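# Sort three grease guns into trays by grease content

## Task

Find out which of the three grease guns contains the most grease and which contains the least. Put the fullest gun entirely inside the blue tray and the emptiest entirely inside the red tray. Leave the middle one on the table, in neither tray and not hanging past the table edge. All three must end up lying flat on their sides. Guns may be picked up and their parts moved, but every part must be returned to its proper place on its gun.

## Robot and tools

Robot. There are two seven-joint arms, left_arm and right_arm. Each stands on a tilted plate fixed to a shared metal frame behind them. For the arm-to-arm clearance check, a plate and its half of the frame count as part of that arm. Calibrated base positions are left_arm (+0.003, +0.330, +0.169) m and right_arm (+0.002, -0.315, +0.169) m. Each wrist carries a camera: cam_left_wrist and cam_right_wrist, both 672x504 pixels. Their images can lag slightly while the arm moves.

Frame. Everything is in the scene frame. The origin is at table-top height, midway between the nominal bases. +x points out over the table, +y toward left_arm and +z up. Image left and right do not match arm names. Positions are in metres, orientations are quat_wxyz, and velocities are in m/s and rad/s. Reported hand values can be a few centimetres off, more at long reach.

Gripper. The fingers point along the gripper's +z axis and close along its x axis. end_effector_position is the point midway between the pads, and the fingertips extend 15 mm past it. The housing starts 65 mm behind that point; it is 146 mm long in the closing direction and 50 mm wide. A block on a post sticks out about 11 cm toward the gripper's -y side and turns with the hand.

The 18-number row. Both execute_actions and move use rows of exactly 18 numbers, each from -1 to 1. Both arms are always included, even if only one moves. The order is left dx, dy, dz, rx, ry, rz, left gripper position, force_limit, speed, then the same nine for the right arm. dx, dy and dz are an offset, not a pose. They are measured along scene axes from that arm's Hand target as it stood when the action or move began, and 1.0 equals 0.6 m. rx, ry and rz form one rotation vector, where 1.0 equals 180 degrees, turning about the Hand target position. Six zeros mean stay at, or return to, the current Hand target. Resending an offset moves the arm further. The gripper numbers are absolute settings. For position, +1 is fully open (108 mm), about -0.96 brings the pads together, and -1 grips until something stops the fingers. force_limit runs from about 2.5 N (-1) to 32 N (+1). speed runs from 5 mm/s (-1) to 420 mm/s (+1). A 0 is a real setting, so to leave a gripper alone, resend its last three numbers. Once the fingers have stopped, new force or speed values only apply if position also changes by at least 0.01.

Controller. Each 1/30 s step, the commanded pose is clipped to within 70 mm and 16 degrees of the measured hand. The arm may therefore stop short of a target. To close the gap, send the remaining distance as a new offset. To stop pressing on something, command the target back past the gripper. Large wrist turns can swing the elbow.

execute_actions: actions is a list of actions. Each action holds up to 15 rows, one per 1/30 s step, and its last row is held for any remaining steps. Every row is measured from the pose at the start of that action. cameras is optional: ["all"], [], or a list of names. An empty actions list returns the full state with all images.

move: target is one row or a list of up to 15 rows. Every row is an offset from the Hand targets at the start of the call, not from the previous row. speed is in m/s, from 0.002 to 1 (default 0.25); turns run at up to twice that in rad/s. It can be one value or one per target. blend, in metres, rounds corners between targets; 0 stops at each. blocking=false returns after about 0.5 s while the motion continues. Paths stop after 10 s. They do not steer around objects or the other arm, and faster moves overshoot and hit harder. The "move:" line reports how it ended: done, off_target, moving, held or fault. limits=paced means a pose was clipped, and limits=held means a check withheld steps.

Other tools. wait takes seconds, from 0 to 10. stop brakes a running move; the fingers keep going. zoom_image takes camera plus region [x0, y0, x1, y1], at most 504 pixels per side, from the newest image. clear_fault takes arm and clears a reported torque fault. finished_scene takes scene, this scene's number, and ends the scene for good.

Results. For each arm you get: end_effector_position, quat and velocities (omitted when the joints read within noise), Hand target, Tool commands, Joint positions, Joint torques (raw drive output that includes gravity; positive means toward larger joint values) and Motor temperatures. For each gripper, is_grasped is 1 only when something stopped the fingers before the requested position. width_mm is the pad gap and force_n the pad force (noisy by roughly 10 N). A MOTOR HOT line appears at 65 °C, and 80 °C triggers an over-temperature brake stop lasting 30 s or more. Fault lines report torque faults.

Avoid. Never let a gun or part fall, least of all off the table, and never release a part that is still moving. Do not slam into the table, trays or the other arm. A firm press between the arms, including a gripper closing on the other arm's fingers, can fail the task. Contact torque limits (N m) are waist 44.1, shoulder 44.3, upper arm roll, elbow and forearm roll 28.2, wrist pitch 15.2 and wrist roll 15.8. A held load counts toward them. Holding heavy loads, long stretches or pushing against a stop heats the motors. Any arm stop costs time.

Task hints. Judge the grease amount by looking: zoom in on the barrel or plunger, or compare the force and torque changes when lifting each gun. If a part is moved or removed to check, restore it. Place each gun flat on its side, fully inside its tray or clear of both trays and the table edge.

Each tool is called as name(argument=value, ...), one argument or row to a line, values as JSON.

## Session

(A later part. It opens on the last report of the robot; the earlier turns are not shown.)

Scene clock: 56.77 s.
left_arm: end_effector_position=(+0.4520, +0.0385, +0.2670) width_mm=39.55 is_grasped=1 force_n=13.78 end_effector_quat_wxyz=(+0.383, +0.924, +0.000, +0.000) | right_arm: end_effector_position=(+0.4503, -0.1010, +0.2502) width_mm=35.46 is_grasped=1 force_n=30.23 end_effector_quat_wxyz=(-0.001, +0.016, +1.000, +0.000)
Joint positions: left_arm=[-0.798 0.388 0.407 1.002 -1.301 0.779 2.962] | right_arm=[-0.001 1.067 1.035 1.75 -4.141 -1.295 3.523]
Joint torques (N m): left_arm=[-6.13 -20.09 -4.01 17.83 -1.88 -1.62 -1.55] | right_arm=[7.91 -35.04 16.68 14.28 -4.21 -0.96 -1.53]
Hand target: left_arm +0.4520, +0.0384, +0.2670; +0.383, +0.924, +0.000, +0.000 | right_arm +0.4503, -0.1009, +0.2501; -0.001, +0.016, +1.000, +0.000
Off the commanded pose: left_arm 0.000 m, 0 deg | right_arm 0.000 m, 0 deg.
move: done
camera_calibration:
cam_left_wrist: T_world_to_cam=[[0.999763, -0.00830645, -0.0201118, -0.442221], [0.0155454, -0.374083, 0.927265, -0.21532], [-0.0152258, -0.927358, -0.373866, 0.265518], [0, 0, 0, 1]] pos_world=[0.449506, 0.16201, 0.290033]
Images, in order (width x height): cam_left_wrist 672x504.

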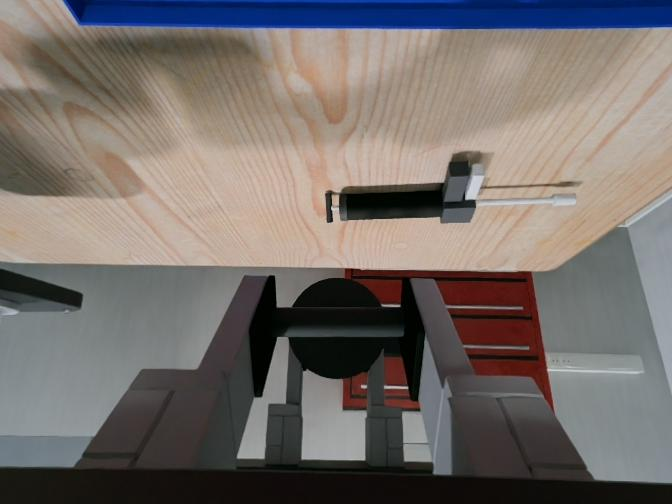

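move(
  target=[
    [0,0,0,0,0,0,0.1,-0.5,-0.2,0,0,0,0,0,0,-1,0.4,-0.8],
    [0,0.12,0.12,0,0,0,0.1,-0.5,-0.2,0,0,0,0,0,0,-1,0.4,-0.8],
    [0,0.33,0.25,0,0,0,0.1,-0.5,-0.2,0.083,-0.13,-0.167,0,0,0.472,-1,0.4,-0.8],
    [0,0.33,0.25,0,0,0,0.1,-0.5,-0.2,0.083,-0.13,-0.374,0,0,0.472,-1,0.4,-0.8],
    [0,0.33,0.25,0,0,0,0.1,-0.5,-0.2,0.083,-0.13,-0.374,0,0,0.472,0.2,0.4,-0.5],
    [0,0.33,0.25,0,0,0,0.1,-0.5,-0.2,0.083,-0.13,-0.167,0,0,0.472,0.2,0.4,-0.5],
  ],
  speed=[0.2,0.25,0.3,0.15,0.2,0.3],
  blend=[0,0.02,0.01,0,0,0],
  cameras=["cam_right_wrist"],
)

Scene clock: 70.43 s.
left_arm: end_effector_position=(+0.4520, +0.2364, +0.4170) width_mm=58.49 is_grasped=0 force_n=0.00 end_effector_quat_wxyz=(+0.383, +0.924, +0.000, +0.000) | right_arm: end_effector_position=(+0.5001, -0.1789, +0.1499) width_mm=63.99 is_grasped=0 force_n=0.00 end_effector_quat_wxyz=(-0.001, -0.664, +0.748, +0.000)
Joint positions: left_arm=[-0.627 -0.077 0.657 0.974 -0.711 1.144 2.726] | right_arm=[-0.191 1.332 1.113 1.815 -4.423 -1.282 1.926]
Joint torques (N m): left_arm=[1.07 -20.16 -1.43 21.08 1.3 0.39 -1.4] | right_arm=[-1.13 -38.25 15.98 1.85 4.07 -3.46 2.33]
Hand target: left_arm +0.4520, +0.2364, +0.4170; +0.383, +0.924, +0.000, +0.000 | right_arm +0.5001, -0.1789, +0.1499; -0.001, -0.664, +0.748, +0.000
Off the commanded pose: left_arm 0.000 m, 0 deg | right_arm 0.000 m, 0 deg.
move: done
camera_calibration:
cam_right_wrist: T_world_to_cam=[[-0.114831, -0.993312, -0.012055, -0.116812], [-0.918421, 0.101533, 0.382354, 0.444973], [-0.378573, 0.0549777, -0.923937, 0.45607], [0, 0, 0, 1]] pos_world=[0.567915, -0.186284, 0.249835]
Images, in order (width x height): cam_right_wrist 672x504.

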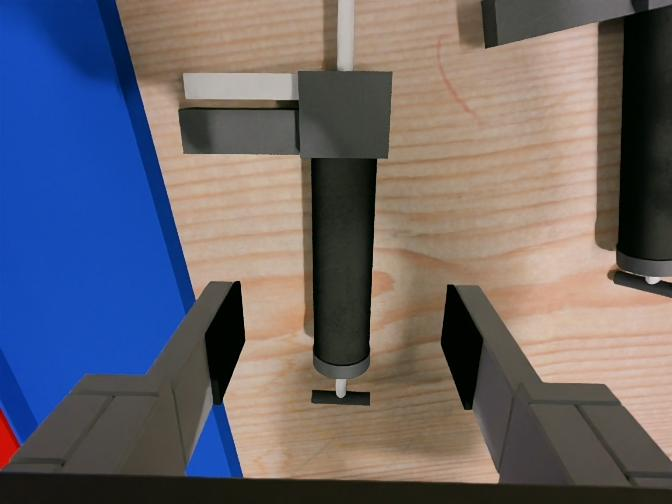

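move(
  target=[0,0,0,0,0,0,0.1,-0.5,-0.2,0.0915,-0.277,0.033,0,0,0.058,0.2,0.4,-0.5],
  speed=0.3,
  cameras=["cam_right_wrist"],
)

Scene clock: 72.23 s.
left_arm: end_effector_position=(+0.4520, +0.2364, +0.4170) width_mm=58.49 is_grasped=0 force_n=0.00 end_effector_quat_wxyz=(+0.383, +0.924, +0.000, +0.000) | right_arm: end_effector_position=(+0.5550, -0.3451, +0.1697) width_mm=64.00 is_grasped=0 force_n=0.00 end_effector_quat_wxyz=(+0.001, +0.729, -0.685, +0.000)
Joint positions: left_arm=[-0.627 -0.077 0.657 0.974 -0.711 1.144 2.726] | right_arm=[-0.414 1.352 1.156 2.074 -4.412 -1.369 1.288]
Joint torques (N m): left_arm=[1.06 -20.08 -1.41 21.02 1.18 0.25 -1.42] | right_arm=[7.3 -29.66 14.2 10.95 3.86 -3.39 -2.08]
Hand target: left_arm +0.4520, +0.2364, +0.4170; +0.383, +0.924, +0.000, +0.000 | right_arm +0.5550, -0.3451, +0.1697; +0.001, +0.729, -0.685, +0.000
Off the commanded pose: left_arm 0.000 m, 0 deg | right_arm 0.000 m, 0 deg.
move: done
camera_calibration:
cam_right_wrist: T_world_to_cam=[[0.0670912, -0.997673, -0.0121038, -0.377825], [-0.921657, -0.0666167, 0.382245, 0.448392], [-0.382162, -0.0144897, -0.923982, 0.482373], [0, 0, 0, 1]] pos_world=[0.622957, -0.340086, 0.269735]
Images, in order (width x height): cam_right_wrist 672x504.

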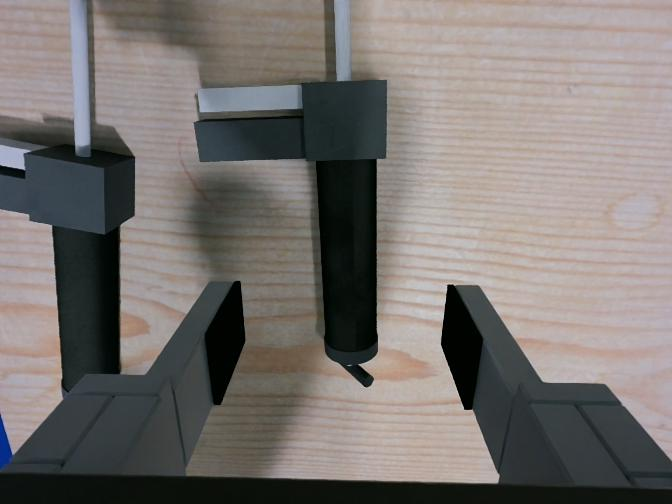

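move(
  target=[
    [0,0,0,0,0,0,0.1,-0.5,-0.2,0,-0.0067,-0.2405,0,0,0,0.2,0.4,-0.5],
    [0,0,0,0,0,0,0.1,-0.5,-0.2,0,-0.0067,-0.2405,0,0,0,-1,0.4,-0.8],
    [0,0,0,0,0,0,0.1,-0.5,-0.2,0,-0.0067,0,0,0,0,-1,0.4,-0.8],
    [0,0,0,0,0,0,0.1,-0.5,-0.2,-0.1745,0.407,0.134,0,0,-0.528,-1,0.4,-0.8],
  ],
  speed=[0.2,0.2,0.2,0.25],
  blend=[0,0,0.02,0],
  cameras=["all"],
)

Scene clock: 79.50 s.
left_arm: end_effector_position=(+0.4520, +0.2364, +0.4170) width_mm=58.49 is_grasped=0 force_n=0.00 end_effector_quat_wxyz=(+0.383, +0.924, +0.000, +0.000) | right_arm: end_effector_position=(+0.4503, -0.1009, +0.2501) width_mm=35.55 is_grasped=1 force_n=23.28 end_effector_quat_wxyz=(-0.001, +0.013, +1.000, +0.000)
Joint positions: left_arm=[-0.627 -0.077 0.657 0.974 -0.711 1.144 2.726] | right_arm=[0.007 1.056 1.015 1.752 -4.123 -1.285 3.507]
Joint torques (N m): left_arm=[1.11 -19.97 -1.56 20.85 1.33 -0.17 -1.33] | right_arm=[7.16 -40.18 11.43 16.59 3.92 -4.1 2.36]
Hand target: left_arm +0.4520, +0.2364, +0.4170; +0.383, +0.924, +0.000, +0.000 | right_arm +0.4503, -0.1009, +0.2501; -0.001, +0.013, +1.000, +0.000
Off the commanded pose: left_arm 0.000 m, 0 deg | right_arm 0.000 m, 0 deg.
move: done
camera_calibration:
cam_left_wrist: T_world_to_cam=[[0.999762, -0.00839925, -0.020149, -0.43751], [0.0155451, -0.374085, 0.927264, -0.280377], [-0.0153258, -0.927356, -0.373865, 0.505167], [0, 0, 0, 1]] pos_world=[0.449506, 0.35991, 0.440033]
cam_right_wrist: T_world_to_cam=[[-0.999709, 0.0208887, -0.0120767, 0.456946], [0.0146877, 0.923937, 0.382262, 0.0157816], [0.0191431, 0.381973, -0.923975, 0.379501], [0, 0, 0, 1]] pos_world=[0.449316, -0.169085, 0.350135]

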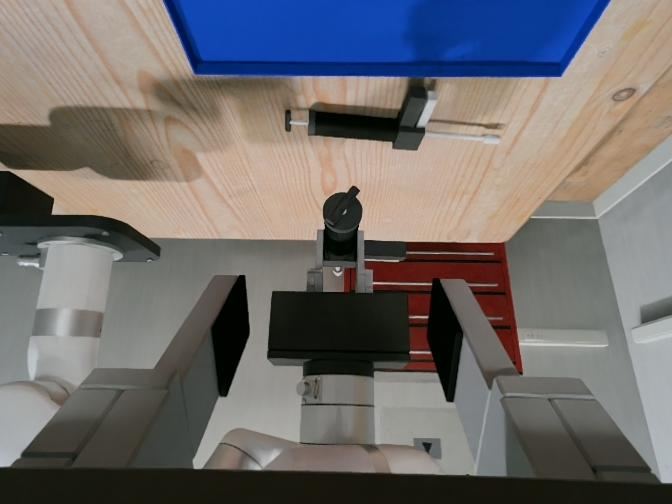

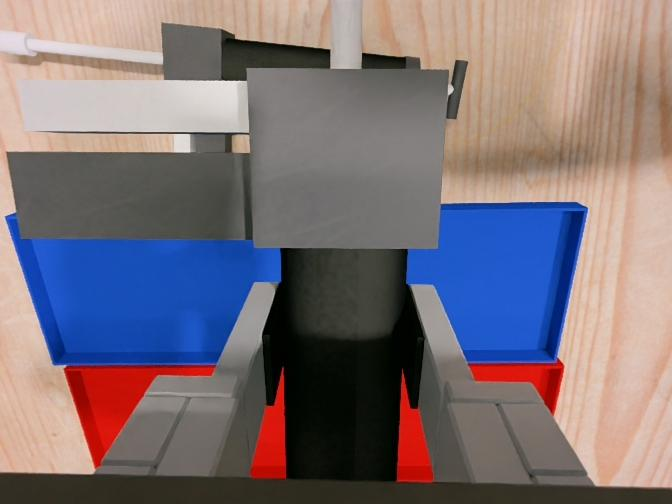

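move(
  target=[
    [0.084,-0.225,-0.183,0,0.289,0,0.1,-0.5,-0.2,0,0,0,0,0,0,-1,0.4,-0.8],
    [0.001,-0.331,-0.248,0,0.289,0,0.1,-0.5,-0.2,0,0,0,0,0,0,-1,0.4,-0.8],
  ],
  speed=0.25,
  cameras=["cam_left_wrist"],
)

Scene clock: 83.60 s.
left_arm: end_effector_position=(+0.4526, +0.0379, +0.2682) width_mm=58.50 is_grasped=0 force_n=0.00 end_effector_quat_wxyz=(+0.344, +0.830, +0.168, -0.405) | right_arm: end_effector_position=(+0.4503, -0.1009, +0.2501) width_mm=35.55 is_grasped=1 force_n=23.28 end_effector_quat_wxyz=(-0.001, +0.013, +1.000, +0.000)
Joint positions: left_arm=[-0.55 0.832 0.436 1.598 -1.123 1.663 2.199] | right_arm=[0.007 1.056 1.015 1.752 -4.123 -1.285 3.507]
Joint torques (N m): left_arm=[-6.01 -38.4 0.11 13.88 -2.77 -0.22 1.38] | right_arm=[7.11 -40.24 11.79 15.31 3.74 -3.94 2.34]
Hand target: left_arm +0.4526, +0.0378, +0.2682; +0.344, +0.830, +0.168, -0.405 | right_arm +0.4503, -0.1009, +0.2501; -0.001, +0.013, +1.000, +0.000
Off the commanded pose: left_arm 0.000 m, 0 deg | right_arm 0.000 m, 0 deg.
move: done
camera_calibration:
cam_left_wrist: T_world_to_cam=[[0.599429, -0.00833559, -0.800385, -0.0523338], [0.740433, -0.374058, 0.558425, -0.445872], [-0.304045, -0.927368, -0.218049, 0.354259], [0, 0, 0, 1]] pos_world=[0.46922, 0.16131, 0.284345]
Images, in order (width x height): cam_left_wrist 672x504.

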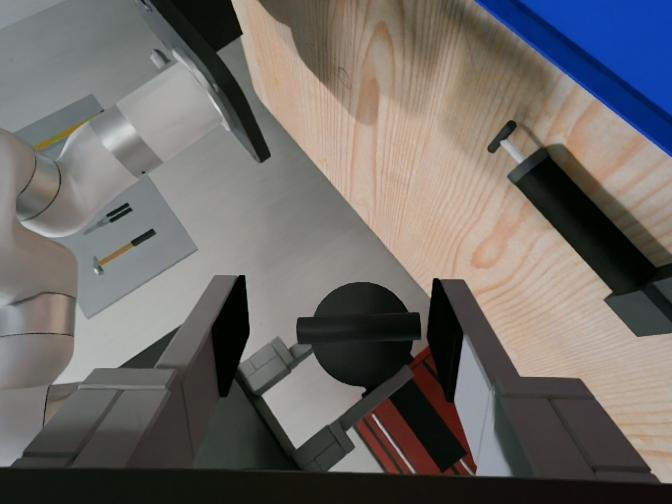

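move(
  target=[
    [0,0,0,0,0,0,-1,-0.5,-0.8,0,0,0,0,0,0,-1,0.4,-0.8],
    [0,0.033,0.005,0,0,0,-1,-0.5,-0.8,0,0,0,0,0,0,-1,0.4,-0.8],
  ],
  speed=0.05,
  cameras=["cam_left_wrist"],
)

move(
  target=[0,0.033,0.005,0,0,0,-1,-0.5,-0.8,0,0,0,0,0,0,-1,0.4,-0.8],
  speed=0.05,
  cameras=["cam_left_wrist"],
)

Scene clock: 86.10 s.
left_arm: end_effector_position=(+0.4526, +0.0576, +0.2712) width_mm=0.00 is_grasped=0 force_n=18.29 end_effector_quat_wxyz=(+0.344, +0.830, +0.168, -0.405) | right_arm: end_effector_position=(+0.4503, -0.1009, +0.2501) width_mm=35.55 is_grasped=1 force_n=23.51 end_effector_quat_wxyz=(-0.001, +0.013, +1.000, +0.000)
Joint positions: left_arm=[-0.532 0.813 0.452 1.577 -1.101 1.685 2.22] | right_arm=[0.007 1.056 1.015 1.752 -4.123 -1.285 3.507]
Joint torques (N m): left_arm=[-0.17 -38.02 6.96 13.51 0.72 3.19 1.42] | right_arm=[5.34 -39.56 11.34 14.74 2.99 -3.48 2.06]
Hand target: left_arm +0.4526, +0.0576, +0.2712; +0.344, +0.830, +0.168, -0.405 | right_arm +0.4503, -0.1009, +0.2501; -0.001, +0.013, +1.000, +0.000
Off the commanded pose: left_arm 0.000 m, 0 deg | right_arm 0.000 m, 0 deg.
move: done
camera_calibration:
cam_left_wrist: T_world_to_cam=[[0.59941, -0.0083909, -0.800398, -0.0497458], [0.740411, -0.374127, 0.558409, -0.440151], [-0.304136, -0.92734, -0.218043, 0.373218], [0, 0, 0, 1]] pos_world=[0.46922, 0.18101, 0.287345]
Images, in order (width x height): cam_left_wrist 672x504.

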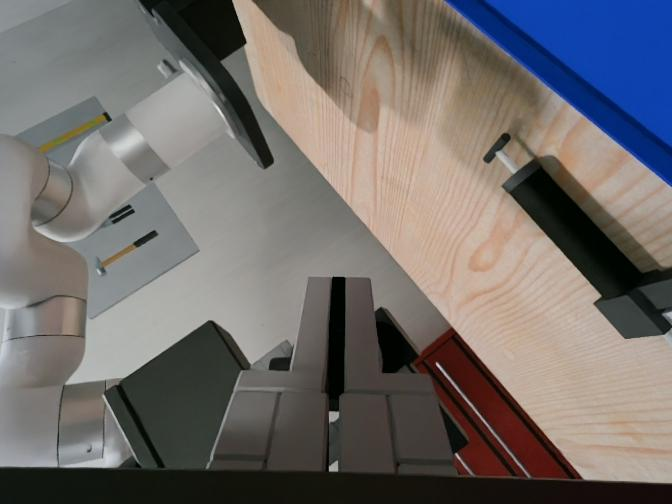

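Scene clock: 86.87 s.
left_arm: end_effector_position=(+0.4526, +0.0774, +0.2742) width_mm=0.00 is_grasped=0 force_n=18.29 end_effector_quat_wxyz=(+0.344, +0.830, +0.168, -0.405) | right_arm: end_effector_position=(+0.4503, -0.1009, +0.2501) width_mm=35.55 is_grasped=1 force_n=23.50 end_effector_quat_wxyz=(-0.001, +0.013, +1.000, +0.000)
Joint positions: left_arm=[-0.513 0.796 0.468 1.56 -1.079 1.707 2.241] | right_arm=[0.007 1.056 1.015 1.752 -4.123 -1.285 3.507]
Joint torques (N m): left_arm=[-0.32 -37.56 7.09 13.54 0.94 3.18 1.32] | right_arm=[4.81 -39.4 11.39 14.54 2.93 -3.35 2.03]
Hand target: left_arm +0.4526, +0.0774, +0.2742; +0.344, +0.830, +0.168, -0.405 | right_arm +0.4503, -0.1009, +0.2501; -0.001, +0.013, +1.000, +0.000
Off the commanded pose: left_arm 0.000 m, 0 deg | right_arm 0.000 m, 0 deg.
move: done
camera_calibration:
cam_left_wrist: T_world_to_cam=[[0.59941, -0.0083909, -0.800398, -0.0471785], [0.740411, -0.374127, 0.558409, -0.434418], [-0.304136, -0.92734, -0.218043, 0.392234], [0, 0, 0, 1]] pos_world=[0.46922, 0.20081, 0.290345]
Images, in order (width x height): cam_left_wrist 672x504.

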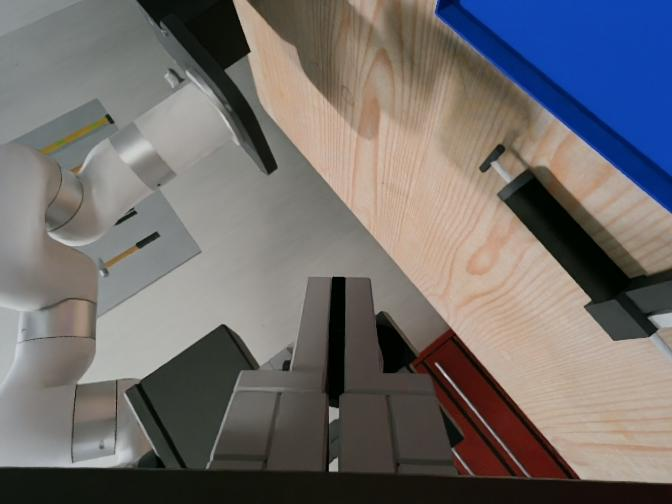

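move(
  target=[0,0,0,0,0,0,0.1,-0.5,-0.2,0,0,0,0,0,0,-1,0.4,-0.8],
  cameras=["cam_left_wrist"],
)

Scene clock: 87.73 s.
left_arm: end_effector_position=(+0.4526, +0.0774, +0.2742) width_mm=58.49 is_grasped=0 force_n=0.00 end_effector_quat_wxyz=(+0.344, +0.830, +0.168, -0.405) | right_arm: end_effector_position=(+0.4503, -0.1009, +0.2501) width_mm=35.55 is_grasped=1 force_n=23.50 end_effector_quat_wxyz=(-0.001, +0.013, +1.000, +0.000)
Joint positions: left_arm=[-0.512 0.796 0.468 1.56 -1.079 1.707 2.241] | right_arm=[0.007 1.056 1.015 1.752 -4.123 -1.285 3.507]
Joint torques (N m): left_arm=[-0.15 -37.54 7.29 13.5 1 3.07 1.23] | right_arm=[4.24 -39.25 11.47 14.54 2.68 -3.19 1.97]
Hand target: left_arm +0.4526, +0.0774, +0.2742; +0.344, +0.830, +0.168, -0.405 | right_arm +0.4503, -0.1009, +0.2501; -0.001, +0.013, +1.000, +0.000
Off the commanded pose: left_arm 0.000 m, 0 deg | right_arm 0.000 m, 0 deg.
move: done
camera_calibration:
cam_left_wrist: T_world_to_cam=[[0.599411, -0.00839122, -0.800398, -0.0471781], [0.740411, -0.374127, 0.558409, -0.434381], [-0.304136, -0.92734, -0.218043, 0.392326], [0, 0, 0, 1]] pos_world=[0.46922, 0.20091, 0.290345]
Images, in order (width x height): cam_left_wrist 672x504.

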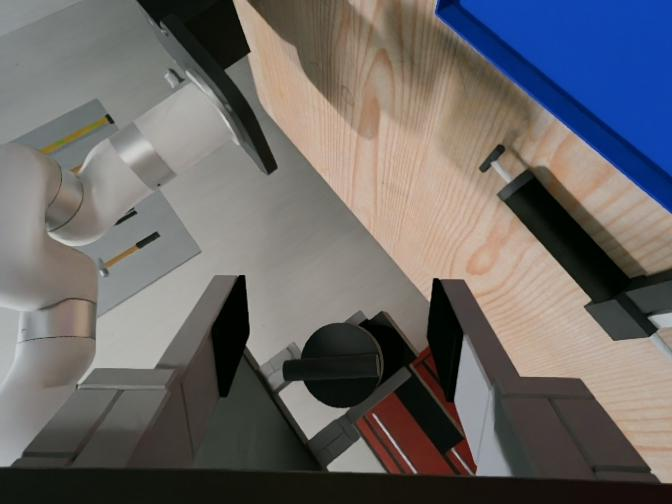

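move(
  target=[
    [0.005,-0.068,-0.018,0,0,0,0.1,-0.5,-0.2,0,0,0,0,0,0,-1,0.4,-0.8],
    [0.005,-0.068,-0.018,0,0,0,-1,0,-0.8,0,0,0,0,0,0,-1,0.4,-0.8],
  ],
  speed=0.15,
  cameras=["cam_left_wrist"],
)

Scene clock: 90.47 s.
left_arm: end_effector_position=(+0.4556, +0.0366, +0.2634) width_mm=0.00 is_grasped=0 force_n=26.59 end_effector_quat_wxyz=(+0.344, +0.830, +0.168, -0.405) | right_arm: end_effector_position=(+0.4503, -0.1009, +0.2501) width_mm=35.55 is_grasped=1 force_n=23.52 end_effector_quat_wxyz=(-0.001, +0.013, +1.000, +0.000)
Joint positions: left_arm=[-0.544 0.85 0.432 1.617 -1.127 1.663 2.199] | right_arm=[0.007 1.056 1.015 1.752 -4.123 -1.285 3.507]
Joint torques (N m): left_arm=[-5.84 -30.57 0.19 17.94 -2.55 0.12 -1.46] | right_arm=[2.31 -38.82 11.45 13.95 2.32 -2.65 1.58]
Hand target: left_arm +0.4556, +0.0366, +0.2634; +0.344, +0.830, +0.168, -0.405 | right_arm +0.4503, -0.1009, +0.2501; -0.001, +0.013, +1.000, +0.000
Off the commanded pose: left_arm 0.000 m, 0 deg | right_arm 0.000 m, 0 deg.
move: done
camera_calibration:
cam_left_wrist: T_world_to_cam=[[0.599411, -0.00839122, -0.800398, -0.0579629], [0.740411, -0.374127, 0.558409, -0.445836], [-0.304136, -0.92734, -0.218043, 0.353048], [0, 0, 0, 1]] pos_world=[0.47222, 0.16011, 0.279545]
Images, in order (width x height): cam_left_wrist 672x504.

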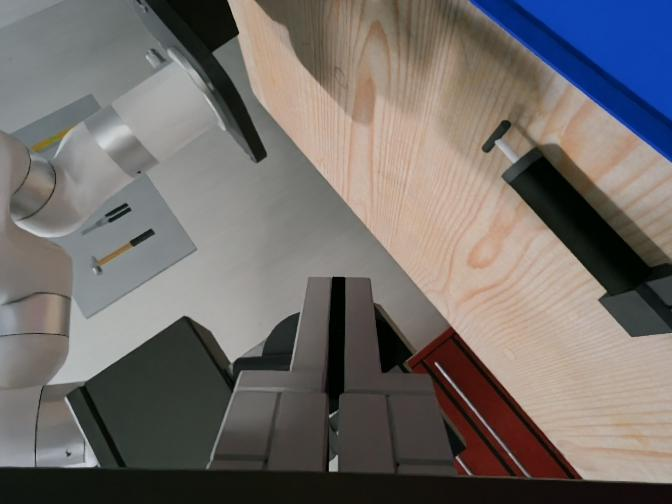

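move(
  target=[
    [0.0186,0.0236,0.0145,0,0,0,-1,0,-0.8,0,0,0,0,0,0,-1,0.4,-0.8],
    [0.0186,0.0236,0.0145,0,0,0,0.1,0,0,0,0,0,0,0,0,-1,0.4,-0.8],
  ],
  speed=0.15,
  cameras=["cam_left_wrist"],
)

Scene clock: 92.13 s.
left_arm: end_effector_position=(+0.4668, +0.0508, +0.2721) width_mm=58.49 is_grasped=0 force_n=0.00 end_effector_quat_wxyz=(+0.344, +0.830, +0.168, -0.405) | right_arm: end_effector_position=(+0.4503, -0.1009, +0.2501) width_mm=35.55 is_grasped=1 force_n=23.52 end_effector_quat_wxyz=(-0.001, +0.013, +1.000, +0.000)
Joint positions: left_arm=[-0.514 0.856 0.441 1.658 -1.112 1.701 2.189] | right_arm=[0.007 1.056 1.015 1.752 -4.123 -1.285 3.507]
Joint torques (N m): left_arm=[-0.24 -30.39 6.92 18.13 0.88 3 -1.49] | right_arm=[1.06 -38.77 11.6 13.74 2.11 -2.27 1.38]
Hand target: left_arm +0.4668, +0.0508, +0.2721; +0.344, +0.830, +0.168, -0.405 | right_arm +0.4503, -0.1009, +0.2501; -0.001, +0.013, +1.000, +0.000
Off the commanded pose: left_arm 0.000 m, 0 deg | right_arm 0.000 m, 0 deg.
move: done
camera_calibration:
cam_left_wrist: T_world_to_cam=[[0.599411, -0.00839122, -0.800398, -0.0575338], [0.740411, -0.374127, 0.558409, -0.4536], [-0.304136, -0.92734, -0.218043, 0.37149], [0, 0, 0, 1]] pos_world=[0.48332, 0.17431, 0.288245]
Images, in order (width x height): cam_left_wrist 672x504.

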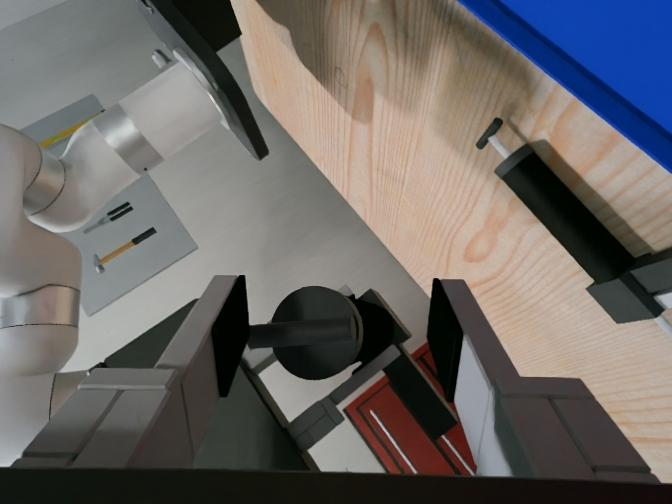

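move(
  target=[
    [0.0033,0.0013,0.033,0,0,0,0.1,0,0,0,0,0,0,0,0,-1,0.4,-0.8],
    [-0.0172,-0.0247,0.0172,0,0,0,0.1,0,0,0,0,0,0,0,0,-1,0.4,-0.8],
  ],
  speed=0.15,
  cameras=["cam_left_wrist"],
)

Scene clock: 94.47 s.
left_arm: end_effector_position=(+0.4565, +0.0360, +0.2824) width_mm=58.49 is_grasped=0 force_n=0.00 end_effector_quat_wxyz=(+0.344, +0.830, +0.168, -0.405) | right_arm: end_effector_position=(+0.4503, -0.1009, +0.2501) width_mm=35.55 is_grasped=1 force_n=23.52 end_effector_quat_wxyz=(-0.001, +0.013, +1.000, +0.000)
Joint positions: left_arm=[-0.55 0.817 0.438 1.615 -1.119 1.678 2.172] | right_arm=[0.007 1.056 1.015 1.752 -4.123 -1.285 3.507]
Joint torques (N m): left_arm=[-6.18 -38.39 0.04 14.13 -2.79 -0.37 1.28] | right_arm=[0.44 -38.51 12.06 13.23 1.86 -1.95 1.2]
Hand target: left_arm +0.4564, +0.0360, +0.2824; +0.344, +0.830, +0.168, -0.405 | right_arm +0.4503, -0.1009, +0.2501; -0.001, +0.013, +1.000, +0.000
Off the commanded pose: left_arm 0.000 m, 0 deg | right_arm 0.000 m, 0 deg.
move: done
camera_calibration:
cam_left_wrist: T_world_to_cam=[[0.599429, -0.00833559, -0.800385, -0.0432612], [0.740433, -0.374058, 0.558425, -0.457289], [-0.304045, -0.927368, -0.218049, 0.356841], [0, 0, 0, 1]] pos_world=[0.47302, 0.15951, 0.298545]
Images, in order (width x height): cam_left_wrist 672x504.

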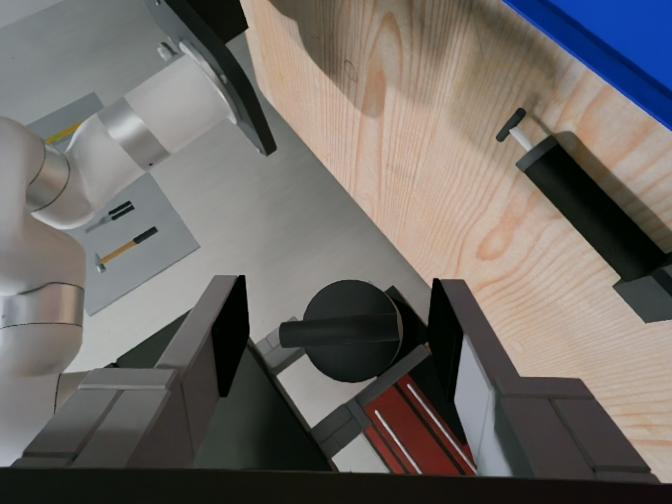

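move(
  target=[
    [-0.0037,-0.0237,-0.003,0,0,0,0.1,0,0,0,0,0,0,0,0,-1,0.4,-0.8],
    [-0.0037,-0.0237,-0.003,0,0,0,-1,0,-0.85,0,0,0,0,0,0,-1,0.4,-0.8],
  ],
  speed=0.15,
  cameras=["cam_left_wrist"],
)

Scene clock: 96.30 s.
left_arm: end_effector_position=(+0.4542, +0.0218, +0.2806) width_mm=40.35 is_grasped=1 force_n=18.50 end_effector_quat_wxyz=(+0.344, +0.830, +0.168, -0.405) | right_arm: end_effector_position=(+0.4503, -0.1009, +0.2501) width_mm=35.55 is_grasped=1 force_n=23.56 end_effector_quat_wxyz=(-0.001, +0.013, +1.000, +0.000)
Joint positions: left_arm=[-0.566 0.825 0.427 1.62 -1.134 1.66 2.16] | right_arm=[0.007 1.056 1.015 1.752 -4.123 -1.285 3.507]
Joint torques (N m): left_arm=[-5.79 -30.42 -0.6 17.7 -2.33 0.65 -1.29] | right_arm=[0.39 -38.25 12.44 12.96 1.9 -2.04 0.86]
Hand target: left_arm +0.4542, +0.0218, +0.2806; +0.344, +0.830, +0.168, -0.405 | right_arm +0.4503, -0.1009, +0.2501; -0.001, +0.013, +1.000, +0.000
Off the commanded pose: left_arm 0.000 m, 0 deg | right_arm 0.000 m, 0 deg.
move: done
camera_calibration:
cam_left_wrist: T_world_to_cam=[[0.599429, -0.00833559, -0.800385, -0.0435023], [0.740433, -0.374058, 0.558425, -0.460004], [-0.304045, -0.927368, -0.218049, 0.342519], [0, 0, 0, 1]] pos_world=[0.47082, 0.14521, 0.296745]
Images, in order (width x height): cam_left_wrist 672x504.

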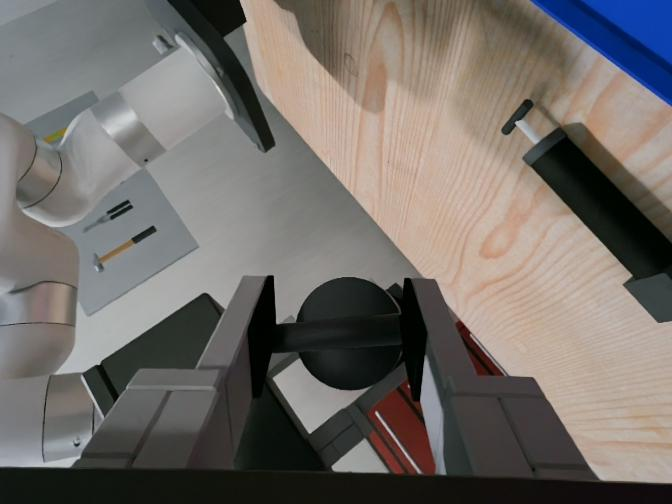

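move(
  target=[0,0.033,0.0083,0,0,0,-1,0,-0.85,0,0,0,0,0,0,-1,0.4,-0.8],
  speed=0.05,
  cameras=["cam_left_wrist"],
)

move(
  target=[0,0.033,0.0083,0,0,0,-1,0,-0.85,0,0,0,0,0,0,-1,0.4,-0.8],
  speed=0.05,
  cameras=["cam_left_wrist"],
)

Scene clock: 97.23 s.
left_arm: end_effector_position=(+0.4542, +0.0415, +0.2856) width_mm=39.06 is_grasped=1 force_n=20.37 end_effector_quat_wxyz=(+0.344, +0.830, +0.168, -0.405) | right_arm: end_effector_position=(+0.4503, -0.1009, +0.2501) width_mm=35.55 is_grasped=1 force_n=23.65 end_effector_quat_wxyz=(-0.001, +0.013, +1.000, +0.000)
Joint positions: left_arm=[-0.55 0.8 0.444 1.597 -1.112 1.683 2.178] | right_arm=[0.007 1.056 1.015 1.752 -4.123 -1.284 3.507]
Joint torques (N m): left_arm=[0.53 -37.27 8.36 13.04 1.45 2.65 1.28] | right_arm=[2.95 -38.47 11.72 13.13 2.51 -4.35 0.55]
Hand target: left_arm +0.4542, +0.0416, +0.2856; +0.344, +0.830, +0.168, -0.405 | right_arm +0.4503, -0.1009, +0.2501; -0.001, +0.013, +1.000, +0.000
Off the commanded pose: left_arm 0.000 m, 0 deg | right_arm 0.000 m, 0 deg.
move: done
camera_calibration:
cam_left_wrist: T_world_to_cam=[[0.59941, -0.0083909, -0.800398, -0.0393134], [0.740411, -0.374127, 0.558409, -0.455363], [-0.304136, -0.92734, -0.218043, 0.362007], [0, 0, 0, 1]] pos_world=[0.47082, 0.16501, 0.301745]
Images, in order (width x height): cam_left_wrist 672x504.

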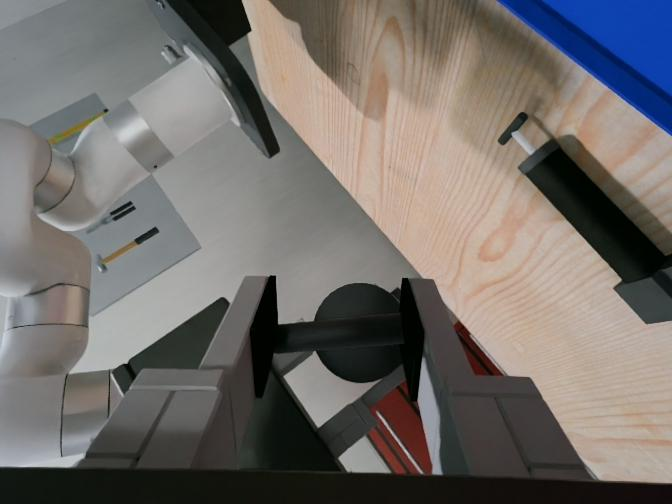

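Scene clock: 98.00 s.
left_arm: end_effector_position=(+0.4542, +0.0613, +0.2906) width_mm=39.06 is_grasped=1 force_n=20.75 end_effector_quat_wxyz=(+0.344, +0.830, +0.168, -0.405) | right_arm: end_effector_position=(+0.4503, -0.1010, +0.2501) width_mm=35.55 is_grasped=1 force_n=23.77 end_effector_quat_wxyz=(-0.001, +0.013, +1.000, +0.000)
Joint positions: left_arm=[-0.532 0.778 0.46 1.577 -1.089 1.706 2.196] | right_arm=[0.007 1.056 1.015 1.752 -4.123 -1.285 3.507]
Joint torques (N m): left_arm=[0.72 -36.27 8.53 12.71 1.27 2.82 1.1] | right_arm=[5.56 -39.15 11.92 13.17 1.8 -4.65 0.19]
Hand target: left_arm +0.4542, +0.0614, +0.2906; +0.344, +0.830, +0.168, -0.405 | right_arm +0.4503, -0.1009, +0.2501; -0.001, +0.013, +1.000, +0.000
Off the commanded pose: left_arm 0.000 m, 0 deg | right_arm 0.000 m, 0 deg.
move: done
camera_calibration:
cam_left_wrist: T_world_to_cam=[[0.59941, -0.0083909, -0.800398, -0.0352253], [0.740411, -0.374127, 0.558409, -0.450691], [-0.304136, -0.92734, -0.218043, 0.381437], [0, 0, 0, 1]] pos_world=[0.47082, 0.18481, 0.306645]
Images, in order (width x height): cam_left_wrist 672x504.

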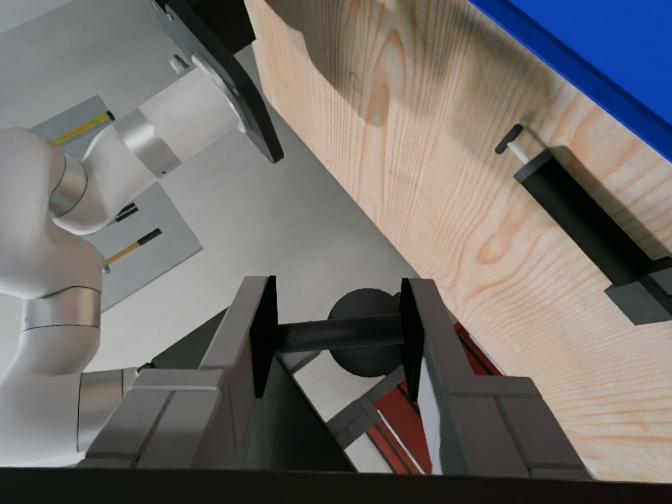

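move(
  target=[0,0.033,0.0083,0,0,0,-1,0,-0.85,0,0,0,0,0,0,-1,0.4,-0.8],
  speed=0.05,
  cameras=["cam_left_wrist"],
)

move(
  target=[0,0.033,0.0083,0,0,0,-1,0,-0.85,0,0,0,0,0,0,-1,0.4,-0.8],
  speed=0.05,
  cameras=["cam_left_wrist"],
)

Scene clock: 99.07 s.
left_arm: end_effector_position=(+0.4542, +0.0810, +0.2955) width_mm=39.06 is_grasped=1 force_n=20.67 end_effector_quat_wxyz=(+0.344, +0.830, +0.168, -0.405) | right_arm: end_effector_position=(+0.4502, -0.1005, +0.2502) width_mm=35.55 is_grasped=1 force_n=23.69 end_effector_quat_wxyz=(-0.001, +0.012, +1.000, +0.001)
Joint positions: left_arm=[-0.513 0.758 0.477 1.561 -1.066 1.731 2.214] | right_arm=[0.008 1.056 1.015 1.752 -4.123 -1.284 3.507]
Joint torques (N m): left_arm=[8.28 -39.67 21.45 12.92 3.36 3.04 1.28] | right_arm=[-7.49 -38.24 1.31 13.63 0.7 -9.38 -0.34]
Hand target: left_arm +0.4542, +0.0812, +0.2956; +0.344, +0.830, +0.168, -0.405 | right_arm +0.4503, -0.1009, +0.2501; -0.001, +0.013, +1.000, +0.000
Off the commanded pose: left_arm 0.000 m, 0 deg | right_arm 0.000 m, 0 deg.
move: done
camera_calibration:
cam_left_wrist: T_world_to_cam=[[0.59929, -0.00854665, -0.800486, -0.0308826], [0.740431, -0.374213, 0.558325, -0.446005], [-0.304324, -0.927303, -0.217934, 0.400813], [0, 0, 0, 1]] pos_world=[0.470721, 0.204511, 0.311645]
Images, in order (width x height): cam_left_wrist 672x504.

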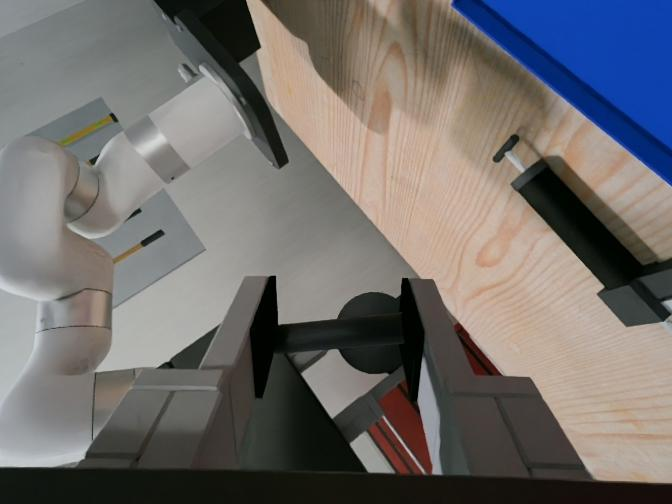

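Scene clock: 99.87 s.
left_arm: end_effector_position=(+0.4542, +0.1009, +0.3005) width_mm=39.06 is_grasped=1 force_n=17.69 end_effector_quat_wxyz=(+0.344, +0.830, +0.168, -0.405) | right_arm: end_effector_position=(+0.4503, -0.1010, +0.2501) width_mm=35.55 is_grasped=1 force_n=22.47 end_effector_quat_wxyz=(-0.001, +0.013, +1.000, +0.000)
Joint positions: left_arm=[-0.493 0.741 0.493 1.55 -1.042 1.756 2.231] | right_arm=[0.007 1.056 1.015 1.752 -4.122 -1.285 3.507]
Joint torques (N m): left_arm=[6.36 -39.7 18.63 12.92 3.03 4.15 1.19] | right_arm=[-7.91 -36.64 2.99 15.6 -1.51 -8.2 -1.59]
Hand target: left_arm +0.4542, +0.1010, +0.3005; +0.344, +0.830, +0.168, -0.405 | right_arm +0.4503, -0.1009, +0.2501; -0.001, +0.013, +1.000, +0.000
Off the commanded pose: left_arm 0.000 m, 0 deg | right_arm 0.000 m, 0 deg.
move: done
camera_calibration:
cam_left_wrist: T_world_to_cam=[[0.599429, -0.00833559, -0.800385, -0.0269145], [0.740433, -0.374058, 0.558425, -0.441491], [-0.304045, -0.927368, -0.218049, 0.420305], [0, 0, 0, 1]] pos_world=[0.47082, 0.22441, 0.316645]
Images, in order (width x height): cam_left_wrist 672x504.

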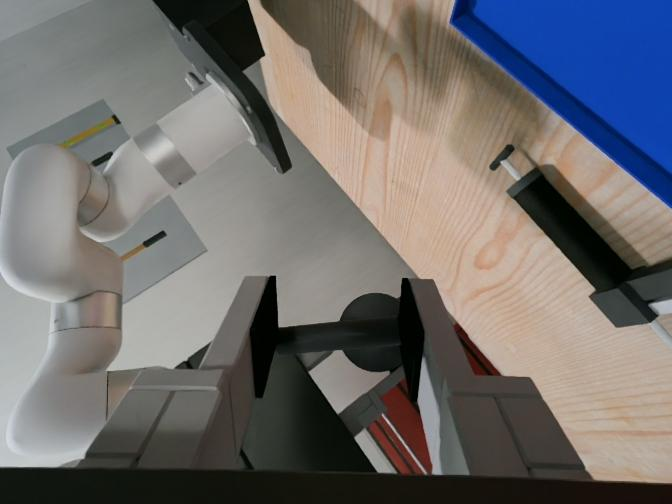

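move(
  target=[0,-0.075,-0.019,0,0,0,-1,0,-0.85,0,0,0,0,0,0,-1,0.4,-0.8],
  speed=0.06,
  cameras=["cam_left_wrist"],
)

move(
  target=[0,-0.014,-0.0037,0,0,0,-1,0,-0.85,0,0,0,0,0,0,-1,0.4,-0.8],
  speed=0.06,
  cameras=["cam_left_wrist"],
)

Scene clock: 101.33 s.
left_arm: end_effector_position=(+0.4542, +0.0560, +0.2892) width_mm=39.06 is_grasped=1 force_n=16.47 end_effector_quat_wxyz=(+0.344, +0.830, +0.168, -0.405) | right_arm: end_effector_position=(+0.4503, -0.1009, +0.2501) width_mm=35.55 is_grasped=1 force_n=21.99 end_effector_quat_wxyz=(-0.001, +0.012, +1.000, +0.000)
Joint positions: left_arm=[-0.537 0.784 0.456 1.582 -1.095 1.7 2.192] | right_arm=[0.007 1.056 1.015 1.752 -4.123 -1.284 3.507]
Joint torques (N m): left_arm=[-7.21 -29.55 -2.14 18.33 -3.22 0.62 -1.44] | right_arm=[7.72 -29.17 15.7 14.8 -3.18 -0.92 -0.58]
Hand target: left_arm +0.4542, +0.0560, +0.2891; +0.344, +0.830, +0.168, -0.405 | right_arm +0.4503, -0.1009, +0.2501; -0.001, +0.013, +1.000, +0.000
Off the commanded pose: left_arm 0.000 m, 0 deg | right_arm 0.000 m, 0 deg.
move: done
camera_calibration:
cam_left_wrist: T_world_to_cam=[[0.599429, -0.00833559, -0.800385, -0.0364132], [0.740433, -0.374058, 0.558425, -0.45192], [-0.304045, -0.927368, -0.218049, 0.376181], [0, 0, 0, 1]] pos_world=[0.47082, 0.17951, 0.305245]
Images, in order (width x height): cam_left_wrist 672x504.

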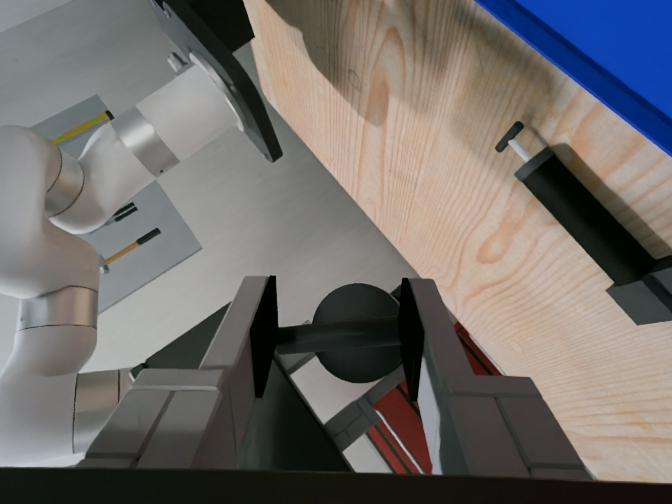

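Scene clock: 102.03 s.
left_arm: end_effector_position=(+0.4542, +0.0476, +0.2869) width_mm=39.06 is_grasped=1 force_n=16.19 end_effector_quat_wxyz=(+0.344, +0.830, +0.168, -0.405) | right_arm: end_effector_position=(+0.4503, -0.1009, +0.2501) width_mm=35.55 is_grasped=1 force_n=21.86 end_effector_quat_wxyz=(-0.001, +0.012, +1.000, +0.000)
Joint positions: left_arm=[-0.544 0.794 0.449 1.59 -1.105 1.69 2.184] | right_arm=[0.007 1.056 1.015 1.752 -4.123 -1.284 3.507]
Joint torques (N m): left_arm=[-7.27 -30.26 -2.18 18.7 -3.35 0.68 -1.38] | right_arm=[7.65 -28.56 14.94 13.96 -1.44 -1.2 0.08]
Hand target: left_arm +0.4542, +0.0476, +0.2869; +0.344, +0.830, +0.168, -0.405 | right_arm +0.4503, -0.1009, +0.2501; -0.001, +0.013, +1.000, +0.000
Off the commanded pose: left_arm 0.000 m, 0 deg | right_arm 0.000 m, 0 deg.
move: done
camera_calibration:
cam_left_wrist: T_world_to_cam=[[0.599411, -0.00839122, -0.800398, -0.0382221], [0.740411, -0.374127, 0.558409, -0.453806], [-0.304136, -0.92734, -0.218043, 0.367947], [0, 0, 0, 1]] pos_world=[0.47082, 0.17111, 0.303045]
Images, in order (width x height): cam_left_wrist 672x504.

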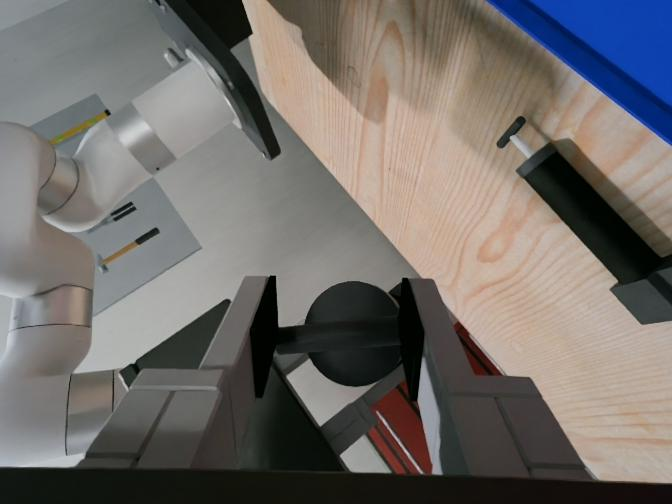

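move(
  target=[0,-0.01,-0.0026,0,0,0,-1,0,-0.85,0,0,0,0,0,0,-1,0.4,-0.8],
  speed=0.06,
  cameras=["cam_left_wrist"],
)

Scene clock: 102.90 s.
left_arm: end_effector_position=(+0.4543, +0.0417, +0.2854) width_mm=39.06 is_grasped=1 force_n=16.17 end_effector_quat_wxyz=(+0.344, +0.830, +0.168, -0.405) | right_arm: end_effector_position=(+0.4503, -0.1010, +0.2501) width_mm=35.55 is_grasped=1 force_n=21.80 end_effector_quat_wxyz=(-0.001, +0.013, +1.000, +0.000)
Joint positions: left_arm=[-0.549 0.801 0.444 1.597 -1.112 1.683 2.179] | right_arm=[0.007 1.056 1.015 1.752 -4.123 -1.285 3.507]
Joint torques (N m): left_arm=[-11.75 -27.05 -9.47 18.67 -4.05 -0.76 -1.49] | right_arm=[7.87 -31.65 19.14 13.1 1.06 -0.2 0.96]
Hand target: left_arm +0.4542, +0.0416, +0.2854; +0.344, +0.830, +0.168, -0.405 | right_arm +0.4503, -0.1009, +0.2501; -0.001, +0.013, +1.000, +0.000
Off the commanded pose: left_arm 0.000 m, 0 deg | right_arm 0.000 m, 0 deg.
move: done
camera_calibration:
cam_left_wrist: T_world_to_cam=[[0.599448, -0.00827948, -0.800371, -0.039516], [0.740467, -0.373955, 0.55845, -0.455243], [-0.303926, -0.92741, -0.218036, 0.362059], [0, 0, 0, 1]] pos_world=[0.470819, 0.16521, 0.301545]
Images, in order (width x height): cam_left_wrist 672x504.

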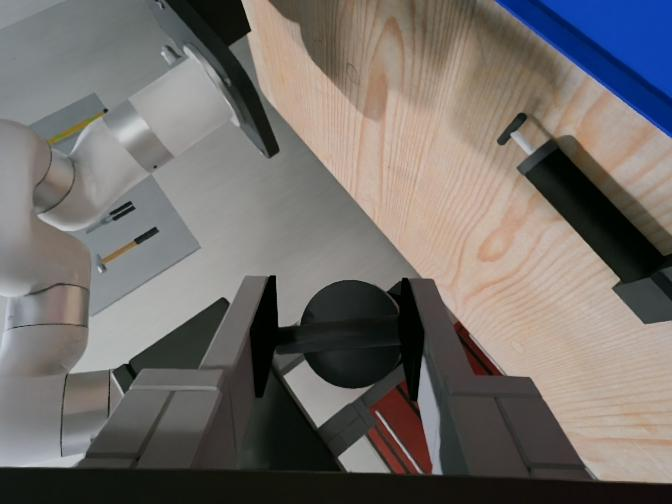

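move(
  target=[
    [0,0,0,0,0,0,0.1,0,-0.2,0,0,0,0,0,0,-1,0.4,-0.8],
    [0.093,0.118,0.0725,0,0,0,0.1,0,-0.2,0,0,0,0,0,0,-1,0.4,-0.8],
    [0,0.45,0.22,0,0,0,0.1,0,-0.2,0.066,0.14,-0.12,-0.0637,-0.0637,0.505,-1,0.4,-0.8],
  ],
  speed=0.25,
  blend=[0,0.02,0],
  cameras=["all"],
)

Scene clock: 108.30 s.
left_arm: end_effector_position=(+0.4542, +0.3116, +0.4174) width_mm=58.49 is_grasped=0 force_n=0.00 end_effector_quat_wxyz=(+0.344, +0.830, +0.168, -0.405) | right_arm: end_effector_position=(+0.4900, -0.0169, +0.1781) width_mm=35.54 is_grasped=1 force_n=22.16 end_effector_quat_wxyz=(-0.090, +0.701, -0.701, +0.089)
Joint positions: left_arm=[-0.194 0.618 0.625 1.746 -0.812 2.179 2.308] | right_arm=[0.215 1.288 1.021 1.882 -4.551 -1.203 2.171]
Joint torques (N m): left_arm=[0.25 -35.03 8.1 18.45 0.97 3.3 1.29] | right_arm=[7.19 -32.08 15.95 14.73 -0.41 -3.24 -2.06]
Hand target: left_arm +0.4542, +0.3116, +0.4174; +0.344, +0.830, +0.168, -0.405 | right_arm +0.4899, -0.0169, +0.1781; -0.090, +0.701, -0.701, +0.089
Off the commanded pose: left_arm 0.000 m, 0 deg | right_arm 0.000 m, 0 deg.
move: done
camera_calibration:
cam_left_wrist: T_world_to_cam=[[0.59941, -0.0083909, -0.800398, 0.0683646], [0.740411, -0.374127, 0.558409, -0.427891], [-0.304136, -0.92734, -0.218043, 0.641105], [0, 0, 0, 1]] pos_world=[0.47082, 0.43501, 0.433445]
cam_right_wrist: T_world_to_cam=[[0.00759993, -0.999873, -0.0140014, -0.0164195], [-0.990454, -0.00945399, 0.137516, 0.485382], [-0.13763, 0.0128226, -0.990401, 0.362551], [0, 0, 0, 1]] pos_world=[0.530772, -0.0164774, 0.292093]

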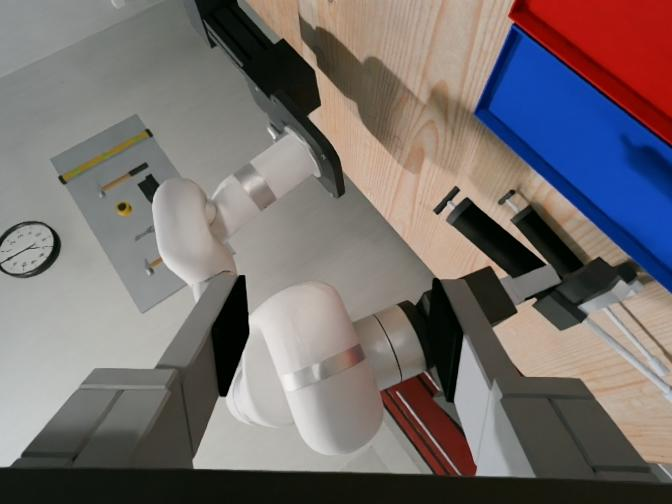

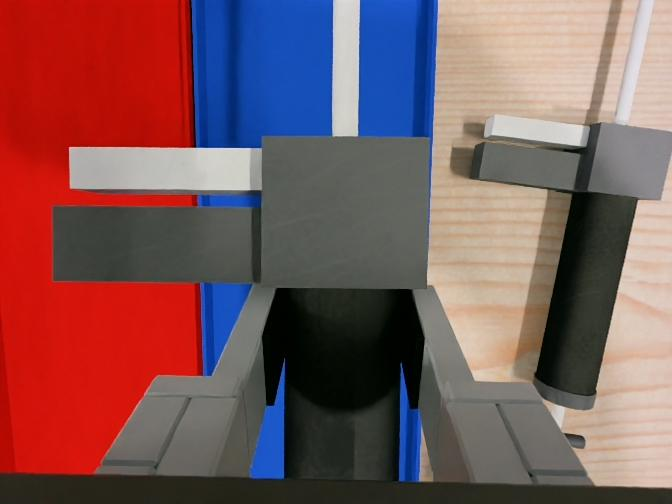

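move(
  target=[0,0,0,0,0,0,0.1,0,-0.2,0,0,-0.24,0,0,0,-1,0.4,-0.8],
  speed=0.12,
  cameras=["cam_right_wrist"],
)

Scene clock: 110.37 s.
left_arm: end_effector_position=(+0.4542, +0.3116, +0.4174) width_mm=58.49 is_grasped=0 force_n=0.00 end_effector_quat_wxyz=(+0.344, +0.830, +0.168, -0.405) | right_arm: end_effector_position=(+0.4899, -0.0169, +0.0341) width_mm=35.54 is_grasped=1 force_n=22.42 end_effector_quat_wxyz=(-0.090, +0.701, -0.701, +0.089)
Joint positions: left_arm=[-0.194 0.618 0.625 1.746 -0.812 2.179 2.308] | right_arm=[0.285 1.547 0.895 2.035 -4.684 -1.028 2.212]
Joint torques (N m): left_arm=[0.23 -35.04 8.14 18.54 0.9 3.28 1.34] | right_arm=[6.99 -31.64 12.76 13.33 2.48 -2.06 -2.13]
Hand target: left_arm +0.4542, +0.3116, +0.4174; +0.344, +0.830, +0.168, -0.405 | right_arm +0.4899, -0.0169, +0.0341; -0.090, +0.701, -0.701, +0.089
Off the commanded pose: left_arm 0.000 m, 0 deg | right_arm 0.000 m, 0 deg.
move: done
camera_calibration:
cam_right_wrist: T_world_to_cam=[[0.00762565, -0.999876, -0.0138031, -0.0184791], [-0.990454, -0.0094522, 0.137517, 0.505184], [-0.137631, 0.0126227, -0.990403, 0.219931], [0, 0, 0, 1]] pos_world=[0.530772, -0.0164778, 0.148093]
Images, in order (width x height): cam_right_wrist 672x504.

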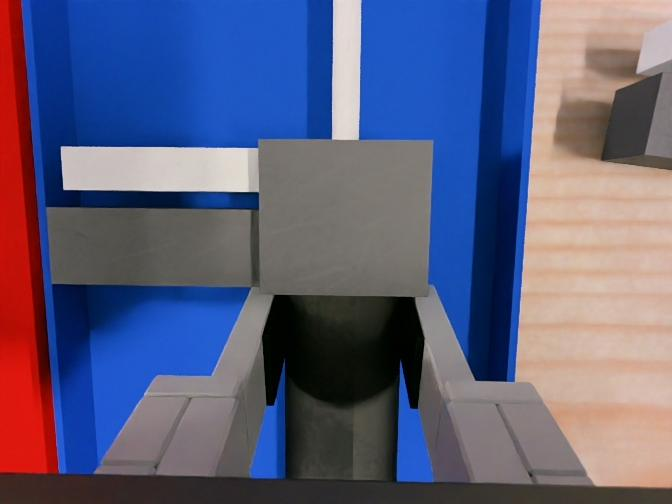

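move(
  target=[
    [0,0,0,0,0,0,0.1,0,-0.2,0,-0.016,0,0,0,0,-1,0.4,-0.8],
    [0,0,0,0,0,0,0.1,0,-0.2,0,-0.016,-0.0067,0,0,0,-1,0.4,-0.8],
  ],
  speed=0.06,
  cameras=["cam_right_wrist"],
)

Scene clock: 111.87 s.
left_arm: end_effector_position=(+0.4542, +0.3116, +0.4174) width_mm=58.49 is_grasped=0 force_n=0.00 end_effector_quat_wxyz=(+0.344, +0.830, +0.168, -0.405) | right_arm: end_effector_position=(+0.4900, -0.0266, +0.0302) width_mm=35.53 is_grasped=1 force_n=23.76 end_effector_quat_wxyz=(-0.090, +0.701, -0.702, +0.089)
Joint positions: left_arm=[-0.194 0.618 0.625 1.746 -0.812 2.179 2.308] | right_arm=[0.254 1.533 0.883 1.982 -4.699 -1.013 2.237]
Joint torques (N m): left_arm=[0.17 -35.1 8.11 18.38 0.87 3.25 1.26] | right_arm=[6.31 -15.03 4.41 6.59 -2.66 0.63 -2.19]
Hand target: left_arm +0.4542, +0.3116, +0.4174; +0.344, +0.830, +0.168, -0.405 | right_arm +0.4899, -0.0265, +0.0301; -0.090, +0.701, -0.701, +0.089
Off the commanded pose: left_arm 0.000 m, 0 deg | right_arm 0.000 m, 0 deg.
move: done
camera_calibration:
cam_right_wrist: T_world_to_cam=[[0.00700707, -0.999878, -0.0139246, -0.0278867], [-0.990458, -0.0088563, 0.137527, 0.505745], [-0.137634, 0.0128281, -0.9904, 0.216211], [0, 0, 0, 1]] pos_world=[0.530872, -0.0261779, 0.144193]
Images, in order (width x height): cam_right_wrist 672x504.

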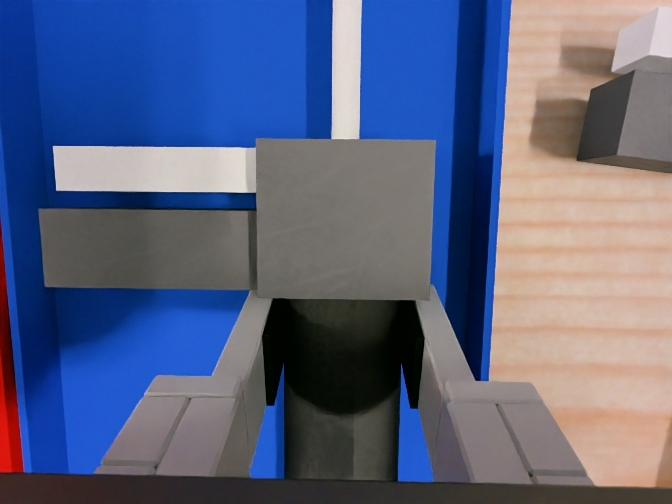

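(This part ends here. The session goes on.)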